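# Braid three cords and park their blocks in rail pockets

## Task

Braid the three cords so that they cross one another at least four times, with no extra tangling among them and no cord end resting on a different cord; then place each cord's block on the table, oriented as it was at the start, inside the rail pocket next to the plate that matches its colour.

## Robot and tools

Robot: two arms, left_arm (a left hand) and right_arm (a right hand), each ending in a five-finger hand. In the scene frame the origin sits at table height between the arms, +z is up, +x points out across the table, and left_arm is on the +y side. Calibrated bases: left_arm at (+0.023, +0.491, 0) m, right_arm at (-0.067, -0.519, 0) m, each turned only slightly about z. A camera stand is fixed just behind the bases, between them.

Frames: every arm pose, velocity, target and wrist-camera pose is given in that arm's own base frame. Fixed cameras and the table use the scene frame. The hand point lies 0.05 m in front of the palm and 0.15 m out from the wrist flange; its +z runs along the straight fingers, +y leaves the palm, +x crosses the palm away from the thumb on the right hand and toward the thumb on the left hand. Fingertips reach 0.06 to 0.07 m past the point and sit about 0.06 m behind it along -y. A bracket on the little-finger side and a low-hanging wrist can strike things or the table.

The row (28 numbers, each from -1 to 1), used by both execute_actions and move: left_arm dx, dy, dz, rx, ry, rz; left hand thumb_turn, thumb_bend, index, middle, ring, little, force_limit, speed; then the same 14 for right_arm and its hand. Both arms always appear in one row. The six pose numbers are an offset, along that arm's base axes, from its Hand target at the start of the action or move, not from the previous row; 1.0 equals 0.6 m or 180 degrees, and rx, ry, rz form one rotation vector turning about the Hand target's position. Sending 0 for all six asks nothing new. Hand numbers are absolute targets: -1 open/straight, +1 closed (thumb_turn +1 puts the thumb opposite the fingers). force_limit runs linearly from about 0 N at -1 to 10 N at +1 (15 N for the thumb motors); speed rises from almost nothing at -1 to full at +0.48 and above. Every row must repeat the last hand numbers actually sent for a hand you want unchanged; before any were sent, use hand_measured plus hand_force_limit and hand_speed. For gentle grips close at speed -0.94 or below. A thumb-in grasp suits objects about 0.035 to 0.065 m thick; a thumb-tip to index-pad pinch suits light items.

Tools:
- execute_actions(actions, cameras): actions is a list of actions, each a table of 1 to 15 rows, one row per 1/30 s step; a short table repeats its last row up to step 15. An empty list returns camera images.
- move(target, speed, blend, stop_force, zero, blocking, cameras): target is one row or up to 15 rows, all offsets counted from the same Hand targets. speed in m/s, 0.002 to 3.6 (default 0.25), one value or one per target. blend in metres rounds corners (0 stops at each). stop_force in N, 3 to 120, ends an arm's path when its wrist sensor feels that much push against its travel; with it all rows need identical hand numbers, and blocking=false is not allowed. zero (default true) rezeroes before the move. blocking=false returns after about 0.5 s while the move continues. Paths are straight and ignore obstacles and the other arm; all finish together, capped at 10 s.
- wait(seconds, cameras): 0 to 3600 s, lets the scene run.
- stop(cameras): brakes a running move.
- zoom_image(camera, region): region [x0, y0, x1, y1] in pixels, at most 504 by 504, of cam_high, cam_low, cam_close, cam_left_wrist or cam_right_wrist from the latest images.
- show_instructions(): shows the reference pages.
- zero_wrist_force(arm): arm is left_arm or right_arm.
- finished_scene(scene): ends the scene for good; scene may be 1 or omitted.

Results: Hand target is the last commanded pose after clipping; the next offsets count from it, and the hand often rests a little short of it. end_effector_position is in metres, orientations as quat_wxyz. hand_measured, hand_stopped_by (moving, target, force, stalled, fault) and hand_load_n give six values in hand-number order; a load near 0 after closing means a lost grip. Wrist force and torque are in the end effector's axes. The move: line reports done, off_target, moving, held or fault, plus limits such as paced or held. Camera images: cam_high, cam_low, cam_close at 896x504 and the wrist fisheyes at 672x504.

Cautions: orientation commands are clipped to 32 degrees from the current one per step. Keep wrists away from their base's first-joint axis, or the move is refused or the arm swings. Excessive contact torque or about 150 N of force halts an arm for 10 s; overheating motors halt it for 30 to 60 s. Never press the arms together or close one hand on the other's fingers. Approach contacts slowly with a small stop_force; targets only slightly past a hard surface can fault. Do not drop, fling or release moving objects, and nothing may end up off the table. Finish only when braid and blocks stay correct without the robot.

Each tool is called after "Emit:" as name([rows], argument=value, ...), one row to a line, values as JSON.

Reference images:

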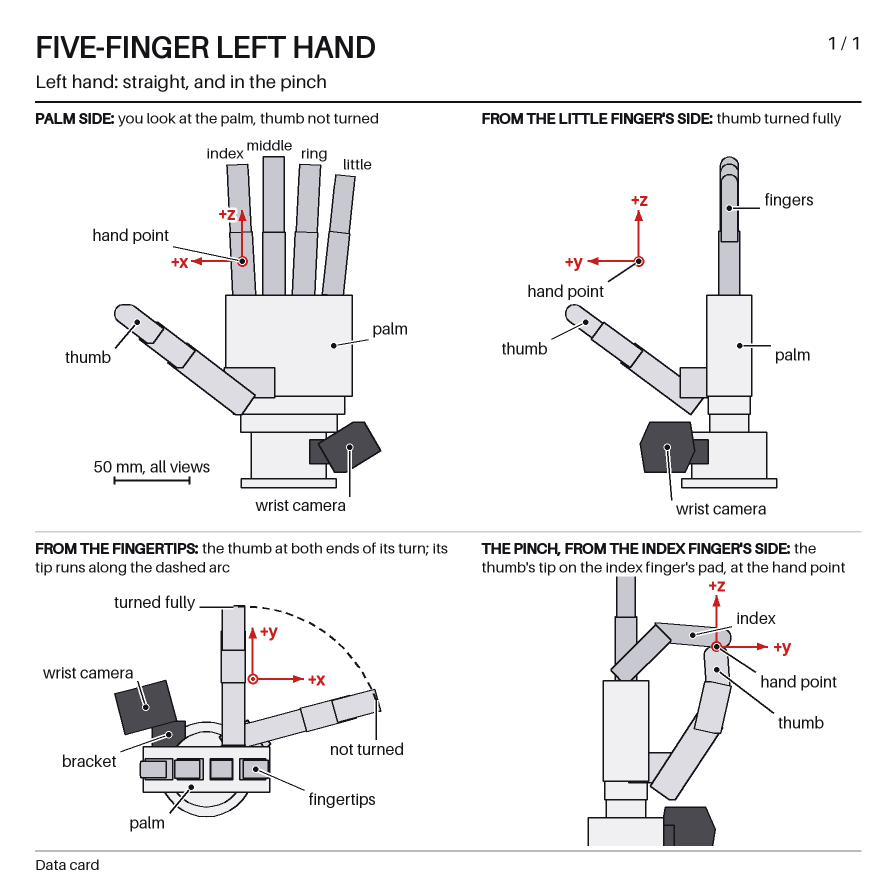

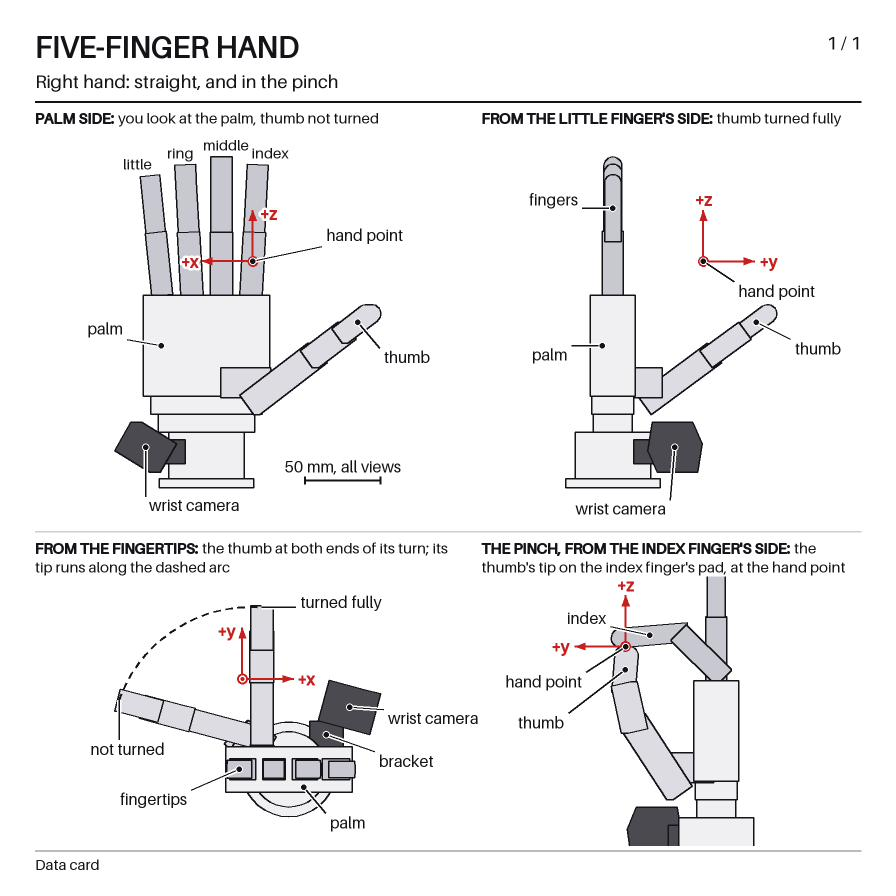

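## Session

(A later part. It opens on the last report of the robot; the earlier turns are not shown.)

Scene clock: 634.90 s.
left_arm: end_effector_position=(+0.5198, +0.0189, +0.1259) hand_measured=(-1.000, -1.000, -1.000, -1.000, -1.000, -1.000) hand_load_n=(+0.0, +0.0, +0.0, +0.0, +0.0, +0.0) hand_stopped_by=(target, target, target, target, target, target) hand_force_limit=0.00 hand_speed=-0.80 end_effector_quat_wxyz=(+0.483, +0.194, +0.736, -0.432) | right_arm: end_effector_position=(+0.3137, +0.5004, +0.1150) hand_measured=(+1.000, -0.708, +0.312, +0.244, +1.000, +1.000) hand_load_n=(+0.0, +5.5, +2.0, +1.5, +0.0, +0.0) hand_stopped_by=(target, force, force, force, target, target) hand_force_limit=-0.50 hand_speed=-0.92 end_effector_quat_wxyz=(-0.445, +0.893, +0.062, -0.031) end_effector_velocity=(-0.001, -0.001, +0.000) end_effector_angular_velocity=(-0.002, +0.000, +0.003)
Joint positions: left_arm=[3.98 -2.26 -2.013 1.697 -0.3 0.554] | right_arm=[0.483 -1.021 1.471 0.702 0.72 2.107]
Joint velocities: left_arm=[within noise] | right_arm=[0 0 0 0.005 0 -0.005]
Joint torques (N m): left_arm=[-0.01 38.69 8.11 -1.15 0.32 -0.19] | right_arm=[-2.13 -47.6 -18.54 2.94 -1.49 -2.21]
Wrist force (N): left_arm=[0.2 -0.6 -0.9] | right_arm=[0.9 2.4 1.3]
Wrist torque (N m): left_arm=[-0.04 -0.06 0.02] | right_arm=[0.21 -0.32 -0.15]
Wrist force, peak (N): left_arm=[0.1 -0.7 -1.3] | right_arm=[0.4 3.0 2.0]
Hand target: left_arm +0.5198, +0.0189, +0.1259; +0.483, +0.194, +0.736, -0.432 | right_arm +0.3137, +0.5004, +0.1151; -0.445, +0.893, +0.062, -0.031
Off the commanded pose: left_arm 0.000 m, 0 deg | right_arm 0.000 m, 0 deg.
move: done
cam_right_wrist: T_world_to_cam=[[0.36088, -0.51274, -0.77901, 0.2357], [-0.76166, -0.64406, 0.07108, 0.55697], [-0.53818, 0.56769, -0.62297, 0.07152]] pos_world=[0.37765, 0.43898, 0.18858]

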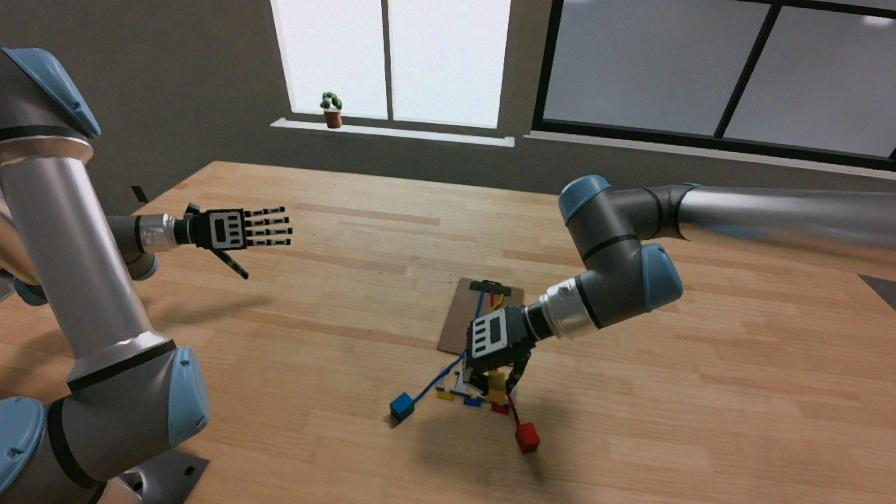

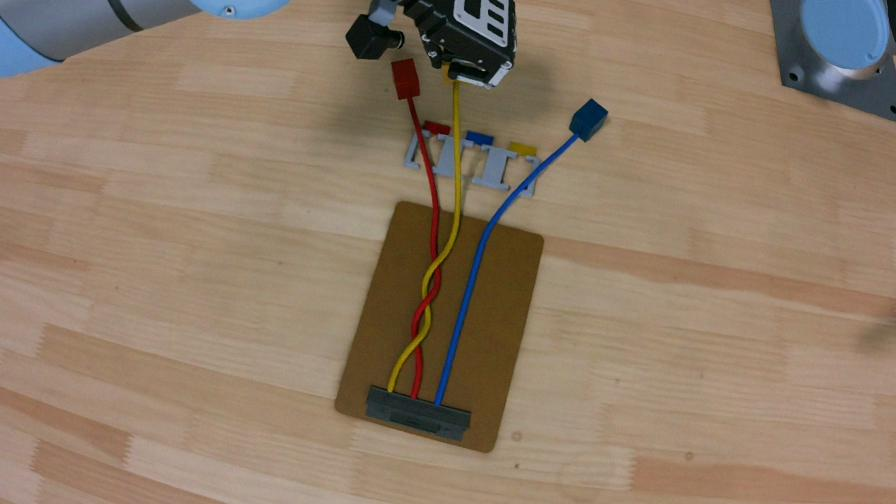

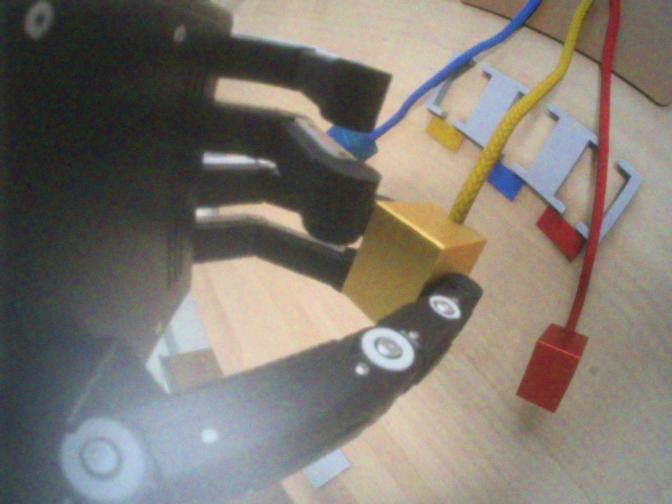

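Emit:
move([
  [0,0,0,0,0,0,-1,-1,-1,-1,-1,-1,0,-0.8,0.0167,-0.15,0,0,0,0.06,1,-0.46,0.4,0.4,1,1,-0.5,-0.92],
  [0,0,0,0,0,0,-1,-1,-1,-1,-1,-1,0,-0.8,0.036,-0.2368,-0.06,0,0,0.0989,1,-0.46,0.4,0.4,1,1,-0.5,-0.92],
  [0,0,0,0,0,0,-1,-1,-1,-1,-1,-1,0,-0.8,0.036,-0.2368,-0.140,0,0,0.0989,1,-0.46,0.4,0.4,1,1,-0.5,-0.92],
], speed=[0.12,0.12,0.04], blend=[0.02,0.005,0], cameras=["cam_low","cam_close","cam_right_wrist"])

Scene clock: 648.63 s.
left_arm: end_effector_position=(+0.5198, +0.0189, +0.1259) hand_measured=(-1.000, -1.000, -1.000, -1.000, -1.000, -1.000) hand_load_n=(+0.0, +0.0, +0.0, +0.0, +0.0, +0.0) hand_stopped_by=(target, target, target, target, target, target) hand_force_limit=0.00 hand_speed=-0.80 end_effector_quat_wxyz=(+0.483, +0.194, +0.736, -0.432) | right_arm: end_effector_position=(+0.3353, +0.3583, +0.0310) hand_measured=(+1.000, -0.708, +0.312, +0.244, +1.000, +1.000) hand_load_n=(+0.0, +5.5, +2.0, +2.0, +0.0, +0.0) hand_stopped_by=(target, force, force, force, target, target) hand_force_limit=-0.50 hand_speed=-0.92 end_effector_quat_wxyz=(-0.435, +0.873, +0.200, -0.100) end_effector_velocity=(-0.001, +0.000, +0.003) end_effector_angular_velocity=(+0.000, +0.003, -0.001)
Joint positions: left_arm=[3.98 -2.26 -2.013 1.697 -0.3 0.554] | right_arm=[0.201 -0.828 1.612 1.103 0.686 1.172]
Joint velocities: left_arm=[within noise] | right_arm=[0 -0.004 0 0.007 -0.001 0.001]
Joint torques (N m): left_arm=[1.69 38.23 7.97 -1 0.19 -0.22] | right_arm=[-5.71 -48.09 -13.73 3.89 -0.05 -1.25]
Wrist force (N): left_arm=[0.0 -0.5 -0.9] | right_arm=[0.9 2.3 1.5]
Wrist torque (N m): left_arm=[-0.02 -0.03 0.01] | right_arm=[0.18 -0.34 -0.10]
Wrist force, peak (N): left_arm=[0.2 -0.3 -1.4] | right_arm=[1.0 2.9 1.7]
Hand target: left_arm +0.5198, +0.0189, +0.1259; +0.483, +0.194, +0.736, -0.432 | right_arm +0.3353, +0.3583, +0.0311; -0.435, +0.873, +0.200, -0.100
Off the commanded pose: left_arm 0.000 m, 0 deg | right_arm 0.000 m, 0 deg.
move: done
cam_right_wrist: T_world_to_cam=[[0.50043, -0.37766, -0.77907, -0.00556], [-0.52816, -0.84618, 0.07093, 0.48206], [-0.68602, 0.37597, -0.62291, 0.22974]] pos_world=[0.41499, 0.31944, 0.10458]

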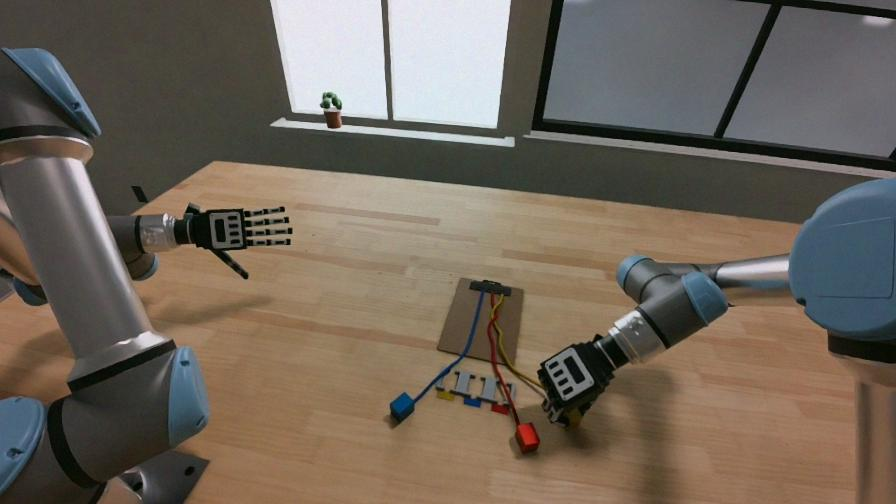

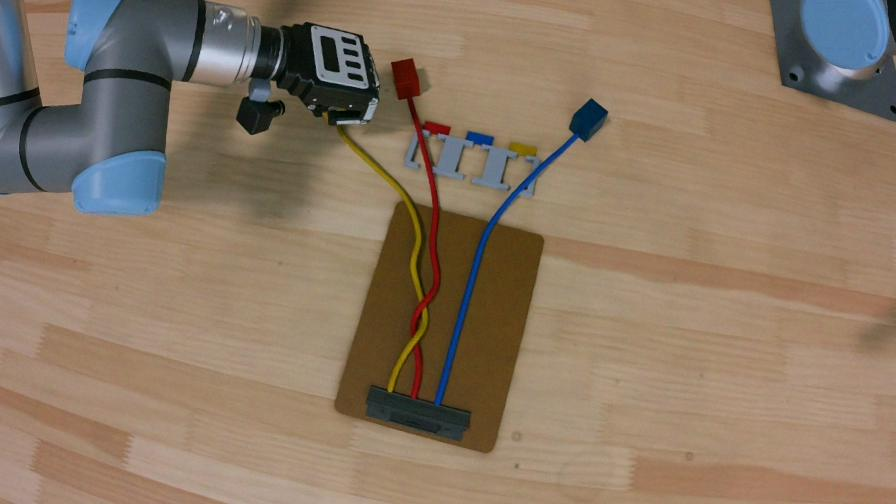

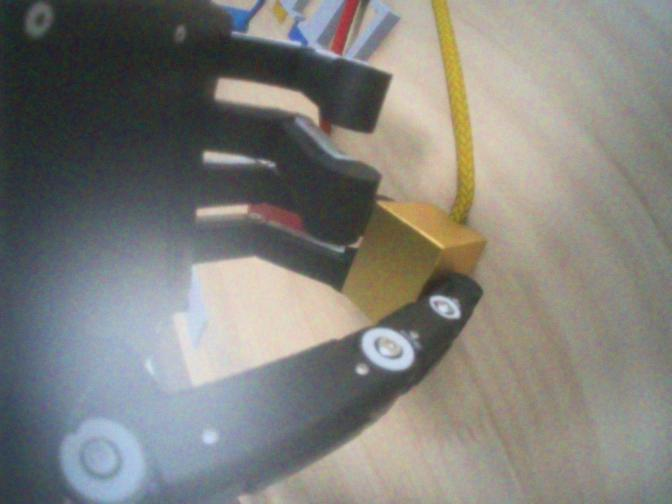

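Emit:
move(target=[0,0,0,0,0,0,-1,-1,-1,-1,-1,-1,0,-0.8,0,0,-0.0067,0,0,0,1,-0.46,0.4,0.4,1,1,-0.5,-0.92], speed=0.005, stop_force=3)

Scene clock: 655.23 s.
left_arm: end_effector_position=(+0.5198, +0.0189, +0.1259) hand_measured=(-1.000, -1.000, -1.000, -1.000, -1.000, -1.000) hand_load_n=(+0.0, +0.0, +0.0, +0.0, +0.0, +0.0) hand_stopped_by=(target, target, target, target, target, target) hand_force_limit=0.00 hand_speed=-0.80 end_effector_quat_wxyz=(+0.483, +0.194, +0.736, -0.432) | right_arm: end_effector_position=(+0.3354, +0.3583, +0.0298) hand_measured=(+1.000, -0.708, +0.312, +0.244, +1.000, +1.000) hand_load_n=(+0.0, +5.5, +2.5, +1.5, +0.0, +0.0) hand_stopped_by=(target, force, force, force, target, target) hand_force_limit=-0.50 hand_speed=-0.92 end_effector_quat_wxyz=(-0.435, +0.873, +0.200, -0.100)
Joint positions: left_arm=[3.98 -2.26 -2.013 1.697 -0.3 0.554] | right_arm=[0.201 -0.827 1.612 1.101 0.686 1.172]
Joint torques (N m): left_arm=[1.03 37.6 7.21 -1.03 0.12 -0.3] | right_arm=[0.19 -48.1 -19.89 3.37 0.01 1.08]
Wrist force (N): left_arm=[0.1 -0.4 -1.0] | right_arm=[0.4 1.1 0.4]
Wrist torque (N m): left_arm=[0.00 -0.06 0.01] | right_arm=[0.11 -0.28 -0.11]
Wrist force, peak (N): left_arm=[-0.1 -0.4 -1.4] | right_arm=[0.9 2.6 1.6]
Hand target: left_arm +0.5198, +0.0189, +0.1259; +0.483, +0.194, +0.736, -0.432 | right_arm +0.3354, +0.3583, +0.0298; -0.435, +0.873, +0.200, -0.100 (not the last commanded pose)
Off the commanded pose: left_arm 0.000 m, 0 deg | right_arm 0.003 m, 0 deg.
move: contact (right_arm)

Emit:
move(target=[0,0,0,0,0,0,-1,-1,-1,-1,-1,-1,0,-0.8,0,0,0,0,0,0,1,-1,-0.1,-0.1,1,1,-0.5,-0.8])

Emit:
move([
  [0,0,0,0,0,0,-1,-1,-1,-1,-1,-1,0,-0.8,0,0,0.1333,0,0,0,1,-1,-0.1,-0.1,1,1,-0.5,-0.8],
  [0,0,0,0,0,0,-1,-1,-1,-1,-1,-1,0,-0.8,-0.0935,0.1132,0.10,0,0,0.008,1,-1,-0.1,-0.1,1,1,-0.5,-0.8],
], speed=[0.1,0.2], blend=[0.02,0], cameras=["cam_low","cam_close","cam_right_wrist"])

Emit:
zoom_image(camera="cam_right_wrist", region=[360, 120, 640, 370])

Scene clock: 677.77 s.
left_arm: end_effector_position=(+0.5198, +0.0189, +0.1259) hand_measured=(-1.000, -1.000, -1.000, -1.000, -1.000, -1.000) hand_load_n=(+0.0, +0.0, +0.0, +0.0, +0.0, +0.0) hand_stopped_by=(target, target, target, target, target, target) hand_force_limit=0.00 hand_speed=-0.80 end_effector_quat_wxyz=(+0.483, +0.194, +0.736, -0.432) | right_arm: end_effector_position=(+0.3354, +0.3583, +0.0298) hand_measured=(+1.000, -1.000, -0.100, -0.100, +1.000, +1.000) hand_load_n=(+0.0, +0.0, +0.0, +0.0, +0.0, +0.0) hand_stopped_by=(target, target, target, target, target, target) hand_force_limit=-0.50 hand_speed=-0.80 end_effector_quat_wxyz=(-0.435, +0.873, +0.200, -0.100)
Joint positions: left_arm=[3.98 -2.26 -2.013 1.697 -0.3 0.554] | right_arm=[0.201 -0.827 1.612 1.101 0.686 1.172]
Joint torques (N m): left_arm=[0.44 37.47 7.5 -0.99 0.4 -0.23] | right_arm=[-0.12 -48.74 -18.79 3.35 -0.1 1.07]
Wrist force (N): left_arm=[0.0 -0.6 -0.9] | right_arm=[1.0 1.6 1.0]
Wrist torque (N m): left_arm=[-0.05 -0.03 0.02] | right_arm=[0.14 -0.33 -0.11]
Wrist force, peak (N): left_arm=[0.3 -0.5 -1.2] | right_arm=[0.9 2.3 1.3]
Hand target: left_arm +0.5198, +0.0189, +0.1259; +0.483, +0.194, +0.736, -0.432 | right_arm +0.3354, +0.3583, +0.0298; -0.435, +0.873, +0.200, -0.100
Off the commanded pose: left_arm 0.000 m, 0 deg | right_arm 0.000 m, 0 deg.
move: done

Scene clock: 679.50 s.
left_arm: end_effector_position=(+0.5198, +0.0189, +0.1259) hand_measured=(-1.000, -1.000, -1.000, -1.000, -1.000, -1.000) hand_load_n=(+0.0, -0.5, +0.0, +0.0, +0.0, +0.0) hand_stopped_by=(target, target, target, target, target, target) hand_force_limit=0.00 hand_speed=-0.80 end_effector_quat_wxyz=(+0.483, +0.194, +0.736, -0.432) | right_arm: end_effector_position=(+0.2794, +0.4262, +0.0898) hand_measured=(+1.000, -1.000, -0.100, -0.100, +1.000, +1.000) hand_load_n=(+0.0, +0.0, +0.0, +0.0, +0.0, +0.0) hand_stopped_by=(target, target, target, target, target, target) hand_force_limit=-0.50 hand_speed=-0.80 end_effector_quat_wxyz=(-0.433, +0.870, +0.211, -0.105)
Joint positions: left_arm=[3.98 -2.26 -2.013 1.697 -0.3 0.554] | right_arm=[0.378 -0.952 1.587 1.063 0.653 1.411]
Joint torques (N m): left_arm=[0.6 37.7 6.84 -1.17 0.2 -0.15] | right_arm=[9.44 -44.79 -6.85 1.19 -0.09 1.58]
Wrist force (N): left_arm=[0.0 -0.3 -0.9] | right_arm=[0.7 1.8 1.2]
Wrist torque (N m): left_arm=[0.01 -0.04 0.01] | right_arm=[0.12 -0.28 -0.07]
Wrist force, peak (N): left_arm=[-0.1 -0.4 -1.4] | right_arm=[1.0 2.7 1.8]
Hand target: left_arm +0.5198, +0.0189, +0.1259; +0.483, +0.194, +0.736, -0.432 | right_arm +0.2793, +0.4262, +0.0898; -0.433, +0.870, +0.211, -0.105
Off the commanded pose: left_arm 0.000 m, 0 deg | right_arm 0.000 m, 0 deg.
move: done
cam_right_wrist: T_world_to_cam=[[0.51009, -0.36485, -0.77891, 0.08573], [-0.50674, -0.8592, 0.07061, 0.50542], [-0.695, 0.35869, -0.62315, 0.21245]] pos_world=[0.36004, 0.38933, 0.16348]

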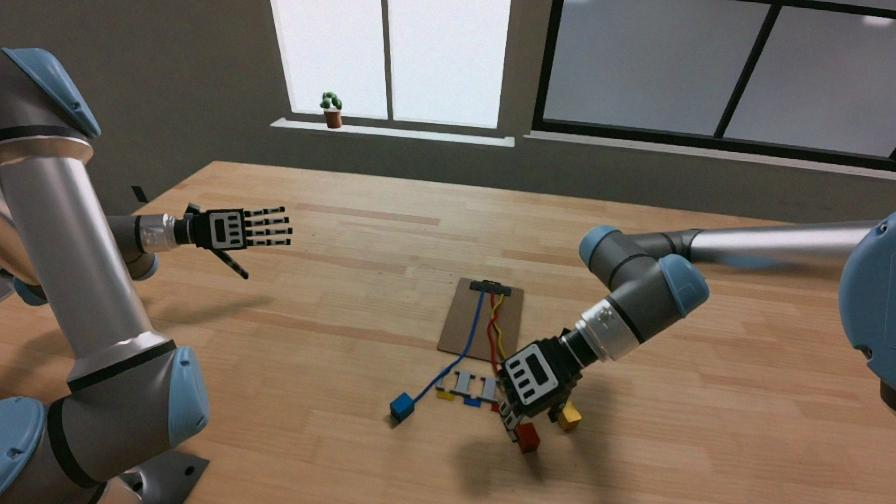

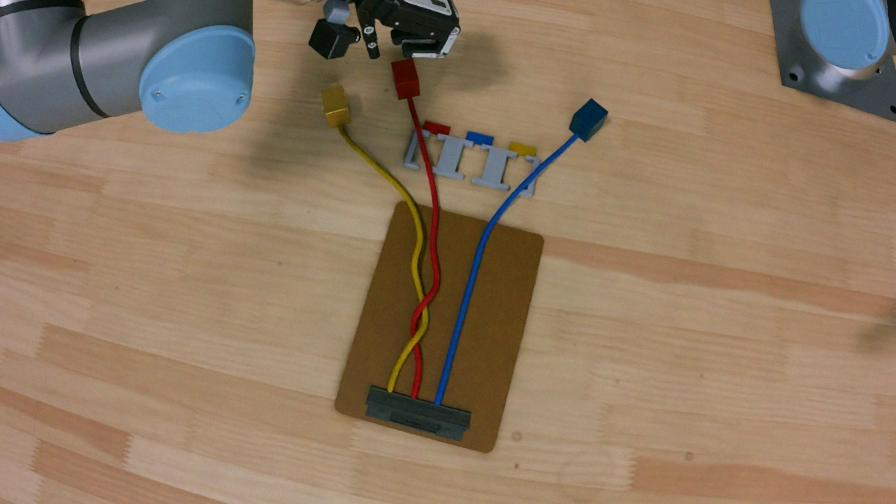

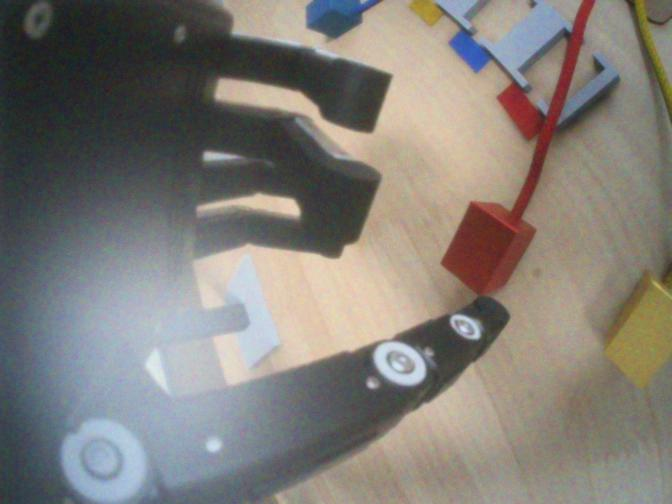

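Scaled by 1.800 from the camera's image (finer frame: 960x720).

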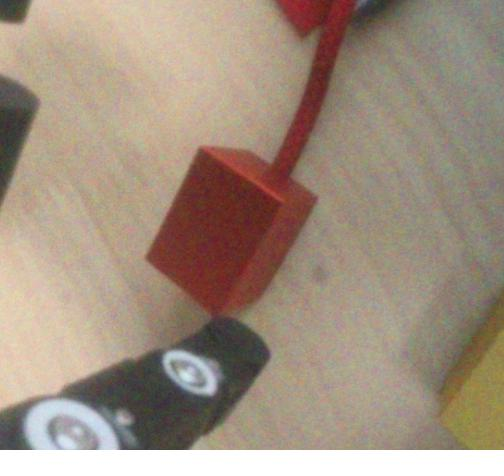

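Emit:
move(target=[0,0,0,0,0,0,-1,-1,-1,-1,-1,-1,0,-0.8,0.0033,0,-0.0997,0,0,0,1,-1,-0.1,-0.1,1,1,-0.5,-0.8], speed=0.08)

Emit:
move(target=[0,0,0,0,0,0,-1,-1,-1,-1,-1,-1,0,-0.8,0,0,0,0,0,0,1,-0.68,0.45,0.45,1,1,-0.5,-0.9], cameras=["cam_low","cam_close","cam_right_wrist"])

Scene clock: 695.83 s.
left_arm: end_effector_position=(+0.5198, +0.0189, +0.1259) hand_measured=(-1.000, -1.000, -1.000, -1.000, -1.000, -1.000) hand_load_n=(+0.0, +0.0, -0.5, +0.0, +0.0, +0.0) hand_stopped_by=(target, target, target, target, target, target) hand_force_limit=0.00 hand_speed=-0.80 end_effector_quat_wxyz=(+0.483, +0.194, +0.736, -0.432) | right_arm: end_effector_position=(+0.2812, +0.4262, +0.0300) hand_measured=(+1.000, -1.000, -0.100, -0.100, +1.000, +1.000) hand_load_n=(+0.0, +0.0, +0.0, +0.0, +0.0, +0.0) hand_stopped_by=(target, target, target, target, target, target) hand_force_limit=-0.50 hand_speed=-0.80 end_effector_quat_wxyz=(-0.433, +0.870, +0.211, -0.105)
Joint positions: left_arm=[3.98 -2.26 -2.013 1.697 -0.3 0.554] | right_arm=[0.377 -0.858 1.612 0.948 0.653 1.408]
Joint torques (N m): left_arm=[0.29 37.92 7.09 -1.11 0.03 -0.18] | right_arm=[-3.12 -47.75 -20.41 3.5 0.01 0.41]
Wrist force (N): left_arm=[0.1 -0.2 -1.0] | right_arm=[0.8 1.8 1.1]
Wrist torque (N m): left_arm=[0.02 -0.05 0.01] | right_arm=[0.13 -0.30 -0.02]
Wrist force, peak (N): left_arm=[0.1 -0.5 -1.2] | right_arm=[0.7 2.7 1.5]
Hand target: left_arm +0.5198, +0.0189, +0.1259; +0.483, +0.194, +0.736, -0.432 | right_arm +0.2813, +0.4262, +0.0300; -0.433, +0.870, +0.211, -0.105
Off the commanded pose: left_arm 0.000 m, 0 deg | right_arm 0.000 m, 0 deg.
move: done

Scene clock: 697.97 s.
left_arm: end_effector_position=(+0.5198, +0.0189, +0.1259) hand_measured=(-1.000, -1.000, -1.000, -1.000, -1.000, -1.000) hand_load_n=(+0.0, +0.0, +0.0, +0.0, +0.0, +0.0) hand_stopped_by=(target, target, target, target, target, target) hand_force_limit=0.00 hand_speed=-0.80 end_effector_quat_wxyz=(+0.483, +0.194, +0.736, -0.432) | right_arm: end_effector_position=(+0.2813, +0.4262, +0.0300) hand_measured=(+1.000, -0.784, +0.420, +0.308, +1.000, +1.000) hand_load_n=(+0.0, +6.0, +2.0, +0.5, +0.0, +0.0) hand_stopped_by=(target, force, force, force, target, target) hand_force_limit=-0.50 hand_speed=-0.90 end_effector_quat_wxyz=(-0.433, +0.870, +0.211, -0.105)
Joint positions: left_arm=[3.98 -2.26 -2.013 1.697 -0.3 0.554] | right_arm=[0.377 -0.858 1.612 0.947 0.653 1.408]
Joint torques (N m): left_arm=[0.5 38.06 7.12 -0.92 0.14 -0.05] | right_arm=[8.05 -35.15 -18.85 1.11 -2.45 1.25]
Wrist force (N): left_arm=[-0.1 -0.5 -0.9] | right_arm=[0.7 2.1 0.8]
Wrist torque (N m): left_arm=[-0.03 -0.02 0.00] | right_arm=[0.17 -0.30 0.00]
Wrist force, peak (N): left_arm=[0.0 -0.7 -1.3] | right_arm=[1.0 2.1 1.2]
Hand target: left_arm +0.5198, +0.0189, +0.1259; +0.483, +0.194, +0.736, -0.432 | right_arm +0.2813, +0.4262, +0.0300; -0.433, +0.870, +0.211, -0.105
Off the commanded pose: left_arm 0.000 m, 0 deg | right_arm 0.000 m, 0 deg.
move: done
cam_right_wrist: T_world_to_cam=[[0.51001, -0.3649, -0.77893, 0.03815], [-0.50675, -0.85919, 0.0707, 0.5106], [-0.69505, 0.35866, -0.62311, 0.17647]] pos_world=[0.36194, 0.38933, 0.10358]

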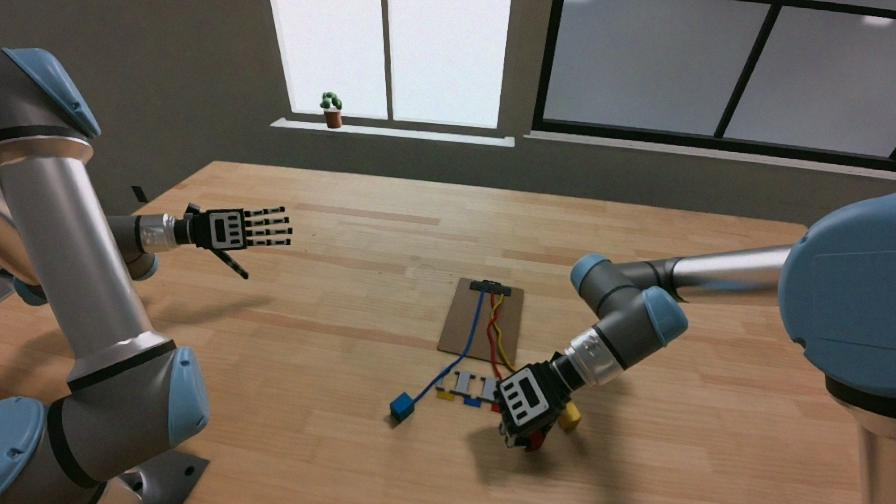

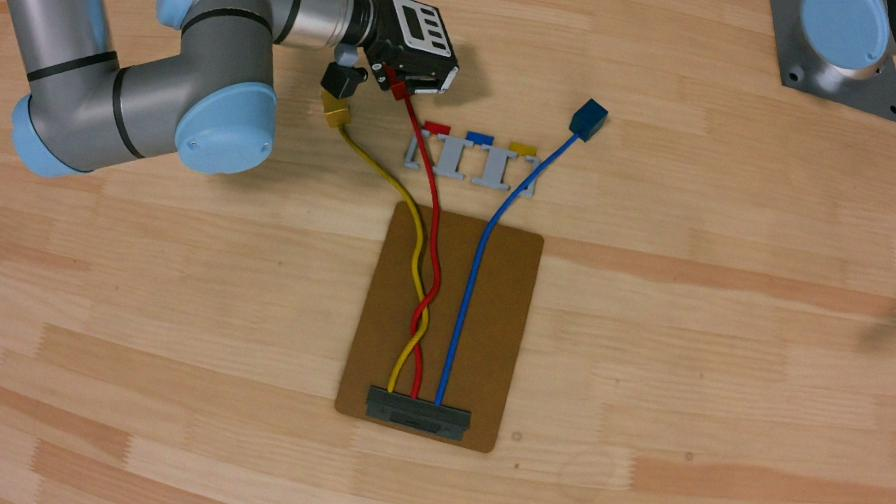

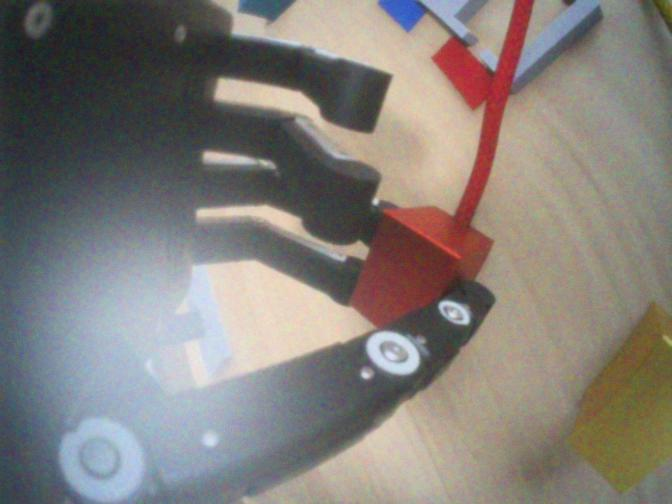

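Emit:
move(target=[0,0,0,0,0,0,-1,-1,-1,-1,-1,-1,0,-0.8,0,0,0,0,0,0,1,-0.68,0.55,0.5,1,1,-0.4,-0.9], cameras=["cam_right_wrist"])

Scene clock: 703.13 s.
left_arm: end_effector_position=(+0.5198, +0.0189, +0.1259) hand_measured=(-1.000, -1.000, -1.000, -1.000, -1.000, -1.000) hand_load_n=(+0.0, +0.0, +0.0, -0.5, +0.0, +0.0) hand_stopped_by=(target, target, target, target, target, target) hand_force_limit=0.00 hand_speed=-0.80 end_effector_quat_wxyz=(+0.483, +0.194, +0.736, -0.432) | right_arm: end_effector_position=(+0.2813, +0.4262, +0.0300) hand_measured=(+1.000, -0.784, +0.436, +0.334, +1.000, +1.000) hand_load_n=(+0.0, +7.0, +3.5, +3.0, +0.0, +0.0) hand_stopped_by=(target, force, force, force, target, target) hand_force_limit=-0.40 hand_speed=-0.90 end_effector_quat_wxyz=(-0.433, +0.870, +0.211, -0.105)
Joint positions: left_arm=[3.98 -2.26 -2.013 1.697 -0.3 0.554] | right_arm=[0.377 -0.858 1.612 0.947 0.653 1.408]
Joint torques (N m): left_arm=[-0.3 38.2 8.74 -1.03 0.23 -0.26] | right_arm=[7.97 -36.1 -12.87 1.45 0.51 1.28]
Wrist force (N): left_arm=[0.0 -0.5 -0.9] | right_arm=[0.8 2.6 1.6]
Wrist torque (N m): left_arm=[-0.03 -0.03 0.01] | right_arm=[0.19 -0.32 0.00]
Wrist force, peak (N): left_arm=[-0.1 -0.3 -1.3] | right_arm=[0.8 2.6 1.6]
Hand target: left_arm +0.5198, +0.0189, +0.1259; +0.483, +0.194, +0.736, -0.432 | right_arm +0.2813, +0.4262, +0.0300; -0.433, +0.870, +0.211, -0.105
Off the commanded pose: left_arm 0.000 m, 0 deg | right_arm 0.000 m, 0 deg.
move: done
cam_right_wrist: T_world_to_cam=[[0.51001, -0.3649, -0.77893, 0.03815], [-0.50675, -0.85919, 0.0707, 0.5106], [-0.69505, 0.35866, -0.62311, 0.17647]] pos_world=[0.36194, 0.38933, 0.10358]

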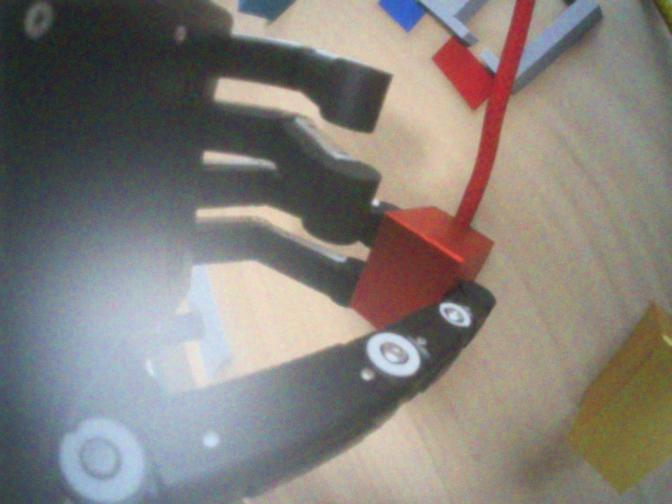

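Emit:
move([
  [0,0,0,0,0,0,-1,-1,-1,-1,-1,-1,0,-0.8,0.0167,0,0.0833,0,0,0,1,-0.68,0.55,0.5,1,1,-0.4,-0.9],
  [0,0,0,0,0,0,-1,-1,-1,-1,-1,-1,0,-0.8,0.11,-0.0833,0.1417,0,0,0.05,1,-0.68,0.55,0.5,1,1,-0.4,-0.9],
  [0,0,0,0,0,0,-1,-1,-1,-1,-1,-1,0,-0.8,0.2,-0.22,0.13,0,0,0.109,1,-0.68,0.55,0.5,1,1,-0.4,-0.9],
  [0,0,0,0,0,0,-1,-1,-1,-1,-1,-1,0,-0.8,0.204,-0.2325,0.06,0,0,0.109,1,-0.68,0.55,0.5,1,1,-0.4,-0.9],
  [0,0,0,0,0,0,-1,-1,-1,-1,-1,-1,0,-0.8,0.204,-0.2325,0.0033,0,0,0.109,1,-0.68,0.55,0.5,1,1,-0.4,-0.9],
], speed=[0.08,0.12,0.12,0.1,0.04], blend=[0.02,0.02,0.02,0.005,0], cameras=["cam_low","cam_close","cam_right_wrist"])

Emit:
move(target=[0,0,0,0,0,0,-1,-1,-1,-1,-1,-1,0,-0.8,0,0,-0.0067,0,0,0,1,-0.68,0.55,0.5,1,1,-0.4,-0.9], speed=0.005, stop_force=3)

Scene clock: 729.83 s.
left_arm: end_effector_position=(+0.5198, +0.0189, +0.1259) hand_measured=(-1.000, -1.000, -1.000, -1.000, -1.000, -1.000) hand_load_n=(+0.0, +0.0, +0.0, -0.5, +0.0, +0.0) hand_stopped_by=(target, target, target, target, target, target) hand_force_limit=0.00 hand_speed=-0.80 end_effector_quat_wxyz=(+0.483, +0.194, +0.736, -0.432) | right_arm: end_effector_position=(+0.4036, +0.2867, +0.0319) hand_measured=(+1.000, -0.784, +0.436, +0.334, +1.000, +1.000) hand_load_n=(+0.0, +7.5, +3.5, +3.0, +0.0, +0.0) hand_stopped_by=(target, force, force, force, target, target) hand_force_limit=-0.40 hand_speed=-0.90 end_effector_quat_wxyz=(-0.409, +0.821, +0.356, -0.177) end_effector_velocity=(+0.000, +0.000, +0.003) end_effector_angular_velocity=(-0.001, +0.001, +0.000)
Joint positions: left_arm=[3.98 -2.26 -2.013 1.697 -0.3 0.554] | right_arm=[0.116 -0.647 1.348 1.578 0.915 0.619]
Joint velocities: left_arm=[within noise] | right_arm=[0 -0.004 0 0.005 0.001 0]
Joint torques (N m): left_arm=[0.08 36.23 7.98 -0.99 -0.04 -0.22] | right_arm=[9.6 -54.15 -10.56 3.55 -2.99 1.65]
Wrist force (N): left_arm=[0.3 -0.2 -1.0] | right_arm=[0.6 2.5 1.9]
Wrist torque (N m): left_arm=[0.02 -0.08 0.02] | right_arm=[0.17 -0.26 -0.05]
Wrist force, peak (N): left_arm=[-0.1 -0.7 -1.3] | right_arm=[0.7 3.4 2.3]
Hand target: left_arm +0.5198, +0.0189, +0.1259; +0.483, +0.194, +0.736, -0.432 | right_arm +0.4037, +0.2867, +0.0320; -0.409, +0.821, +0.356, -0.177
Off the commanded pose: left_arm 0.000 m, 0 deg | right_arm 0.000 m, 0 deg.
move: done
cam_right_wrist: T_world_to_cam=[[0.60286, -0.17247, -0.77898, -0.16631], [-0.18881, -0.97946, 0.07074, 0.35878], [-0.77519, 0.10443, -0.62304, 0.41796]] pos_world=[0.492, 0.27908, 0.10548]

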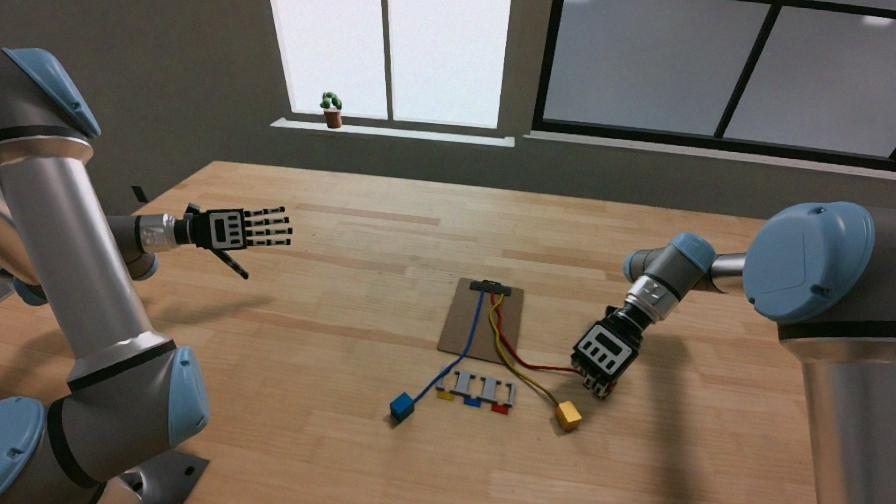

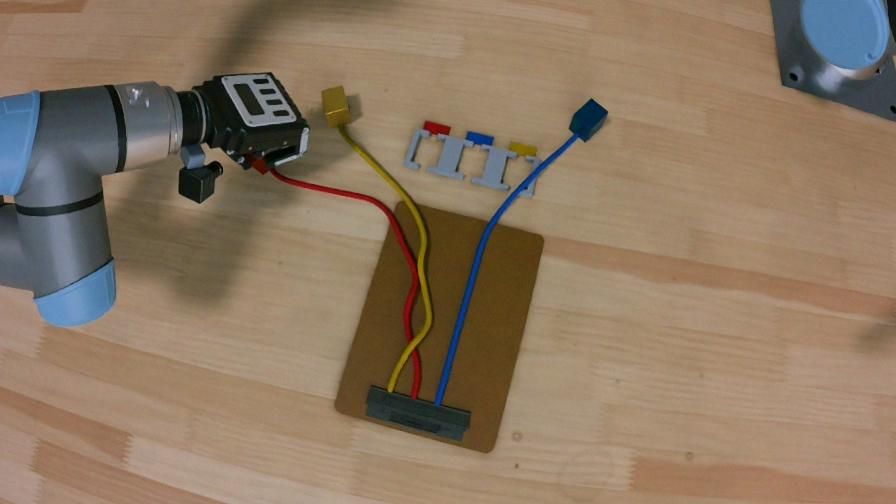

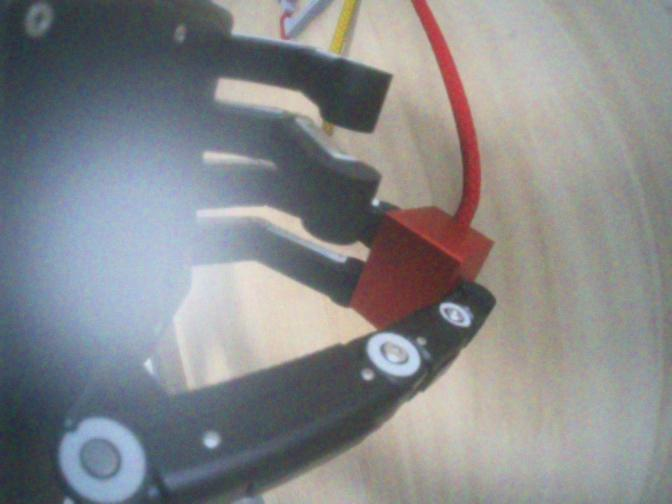

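Scene clock: 731.13 s.
left_arm: end_effector_position=(+0.5198, +0.0189, +0.1259) hand_measured=(-1.000, -1.000, -1.000, -1.000, -1.000, -1.000) hand_load_n=(+0.0, +0.0, -0.5, +0.0, +0.0, +0.0) hand_stopped_by=(target, target, target, target, target, target) hand_force_limit=0.00 hand_speed=-0.80 end_effector_quat_wxyz=(+0.483, +0.194, +0.736, -0.432) | right_arm: end_effector_position=(+0.4036, +0.2867, +0.0299) hand_measured=(+1.000, -0.784, +0.436, +0.334, +1.000, +1.000) hand_load_n=(+0.0, +7.0, +3.5, +2.5, +0.0, +0.0) hand_stopped_by=(target, force, force, force, target, target) hand_force_limit=-0.40 hand_speed=-0.90 end_effector_quat_wxyz=(-0.409, +0.821, +0.356, -0.177)
Joint positions: left_arm=[3.98 -2.26 -2.013 1.697 -0.3 0.554] | right_arm=[0.116 -0.644 1.348 1.575 0.915 0.619]
Joint torques (N m): left_arm=[0.51 37.51 7.97 -1 -0.11 -0.14] | right_arm=[9.08 -54.08 -15.09 3.3 -1.46 1.42]
Wrist force (N): left_arm=[0.0 -0.6 -1.0] | right_arm=[0.3 0.3 0.7]
Wrist torque (N m): left_arm=[-0.04 -0.03 0.01] | right_arm=[0.06 -0.24 -0.08]
Wrist force, peak (N): left_arm=[-0.1 -0.8 -1.1] | right_arm=[0.6 2.7 1.8]
Hand target: left_arm +0.5198, +0.0189, +0.1259; +0.483, +0.194, +0.736, -0.432 | right_arm +0.4036, +0.2867, +0.0299; -0.409, +0.821, +0.356, -0.177 (not the last commanded pose)
Off the commanded pose: left_arm 0.000 m, 0 deg | right_arm 0.002 m, 0 deg.
move: contact (right_arm)

Emit:
move(target=[0,0,0,0,0,0,-1,-1,-1,-1,-1,-1,0,-0.8,0,0,0,0,0,0,1,-1,-0.1,-0.1,1,1,-0.5,-0.8])

Emit:
move([
  [0,0,0,0,0,0,-1,-1,-1,-1,-1,-1,0,-0.8,0,0,0.1333,0,0,0,1,-1,-0.1,-0.1,1,1,-0.5,-0.8],
  [0,0,0,0,0,0,-1,-1,-1,-1,-1,-1,0,-0.8,-0.1137,0.1193,0.11,0,0,-0.117,1,-1,-0.1,-0.1,1,1,-0.5,-0.8],
  [0,0,0,0,0,0,-1,-1,-1,-1,-1,-1,0,-0.8,-0.1137,0.1193,0,0,0,-0.117,1,-1,-0.1,-0.1,1,1,-0.5,-0.8],
], speed=[0.12,0.2,0.1], blend=[0.02,0.005,0], cameras=["cam_low","cam_close","cam_right_wrist"])

Scene clock: 777.40 s.
left_arm: end_effector_position=(+0.5198, +0.0189, +0.1259) hand_measured=(-1.000, -1.000, -1.000, -1.000, -1.000, -1.000) hand_load_n=(+0.0, +0.0, +0.0, +0.0, +0.0, +0.0) hand_stopped_by=(target, target, target, target, target, target) hand_force_limit=0.00 hand_speed=-0.80 end_effector_quat_wxyz=(+0.483, +0.194, +0.736, -0.432) | right_arm: end_effector_position=(+0.4036, +0.2867, +0.0299) hand_measured=(+1.000, -1.000, -0.100, -0.100, +1.000, +1.000) hand_load_n=(+0.0, +0.0, +0.0, +0.0, +0.0, +0.0) hand_stopped_by=(target, target, target, target, target, target) hand_force_limit=-0.50 hand_speed=-0.80 end_effector_quat_wxyz=(-0.409, +0.821, +0.356, -0.177)
Joint positions: left_arm=[3.98 -2.26 -2.013 1.697 -0.3 0.554] | right_arm=[0.116 -0.644 1.348 1.575 0.915 0.619]
Joint torques (N m): left_arm=[-0.02 37.73 7.41 -1.08 0.23 -0.15] | right_arm=[7.12 -52.69 -18.61 1.86 0.82 1.51]
Wrist force (N): left_arm=[0.4 -0.4 -1.1] | right_arm=[0.8 2.0 1.4]
Wrist torque (N m): left_arm=[0.00 -0.09 0.04] | right_arm=[0.16 -0.28 -0.05]
Wrist force, peak (N): left_arm=[0.2 -0.3 -1.4] | right_arm=[0.8 2.2 1.4]
Hand target: left_arm +0.5198, +0.0189, +0.1259; +0.483, +0.194, +0.736, -0.432 | right_arm +0.4036, +0.2867, +0.0299; -0.409, +0.821, +0.356, -0.177
Off the commanded pose: left_arm 0.000 m, 0 deg | right_arm 0.000 m, 0 deg.
move: done

Scene clock: 780.10 s.
left_arm: end_effector_position=(+0.5198, +0.0189, +0.1259) hand_measured=(-1.000, -1.000, -1.000, -1.000, -1.000, -1.000) hand_load_n=(+0.0, +0.0, +0.0, +0.0, +0.0, +0.0) hand_stopped_by=(target, target, target, target, target, target) hand_force_limit=0.00 hand_speed=-0.80 end_effector_quat_wxyz=(+0.483, +0.194, +0.736, -0.432) | right_arm: end_effector_position=(+0.3354, +0.3583, +0.0300) hand_measured=(+1.000, -1.000, -0.100, -0.100, +1.000, +1.000) hand_load_n=(+0.0, +0.0, +0.0, +0.0, +0.0, +0.0) hand_stopped_by=(target, target, target, target, target, target) hand_force_limit=-0.50 hand_speed=-0.80 end_effector_quat_wxyz=(-0.435, +0.873, +0.200, -0.100)
Joint positions: left_arm=[3.98 -2.26 -2.013 1.697 -0.3 0.554] | right_arm=[0.201 -0.827 1.612 1.101 0.686 1.172]
Joint torques (N m): left_arm=[1.36 37.34 8.51 -0.98 -0.08 -0.13] | right_arm=[2.69 -36.23 -19.16 1.47 -3.12 1.13]
Wrist force (N): left_arm=[0.2 -0.4 -1.2] | right_arm=[0.8 1.6 1.3]
Wrist torque (N m): left_arm=[0.02 -0.08 0.02] | right_arm=[0.12 -0.31 -0.18]
Wrist force, peak (N): left_arm=[-0.2 -0.4 -1.4] | right_arm=[0.8 3.2 2.0]
Hand target: left_arm +0.5198, +0.0189, +0.1259; +0.483, +0.194, +0.736, -0.432 | right_arm +0.3354, +0.3583, +0.0299; -0.435, +0.873, +0.200, -0.100
Off the commanded pose: left_arm 0.000 m, 0 deg | right_arm 0.000 m, 0 deg.
move: done
cam_right_wrist: T_world_to_cam=[[0.50043, -0.37767, -0.77906, -0.00643], [-0.52825, -0.84613, 0.07085, 0.48213], [-0.68594, 0.37608, -0.62293, 0.22915]] pos_world=[0.41509, 0.31933, 0.10358]

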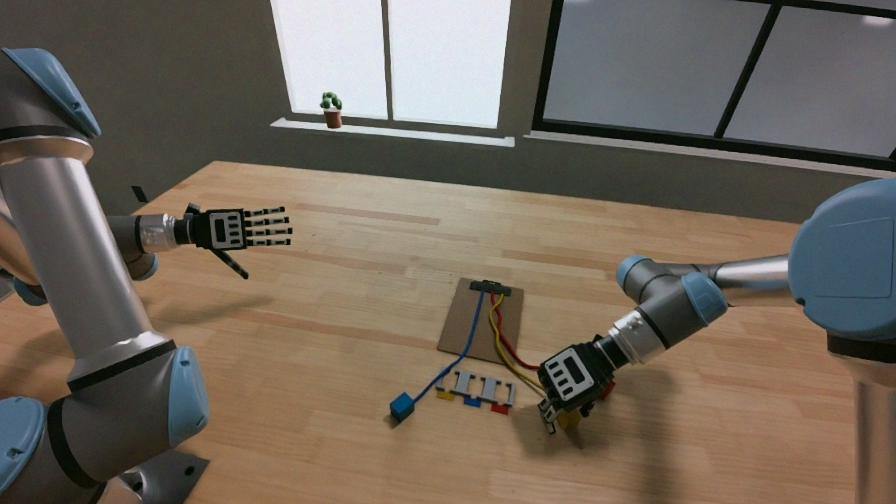

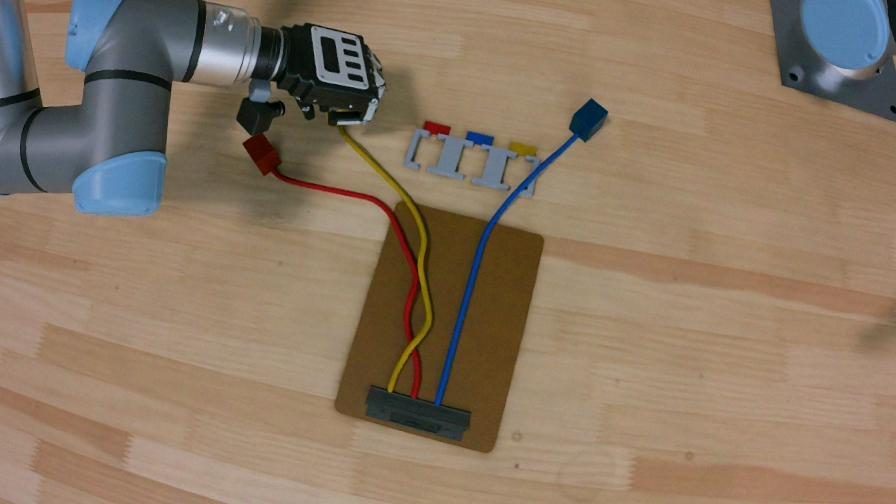

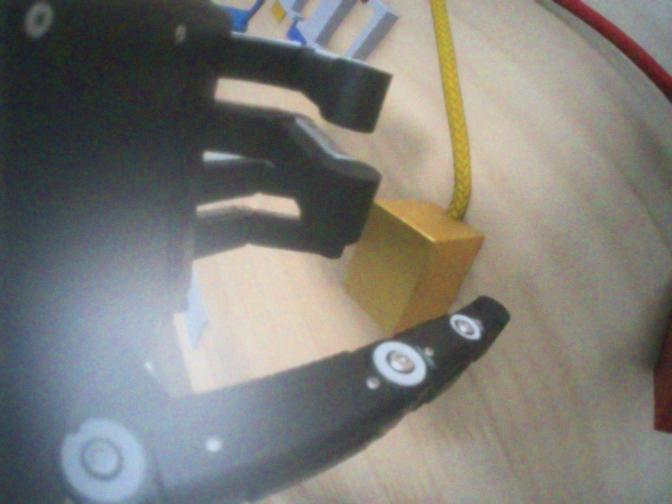

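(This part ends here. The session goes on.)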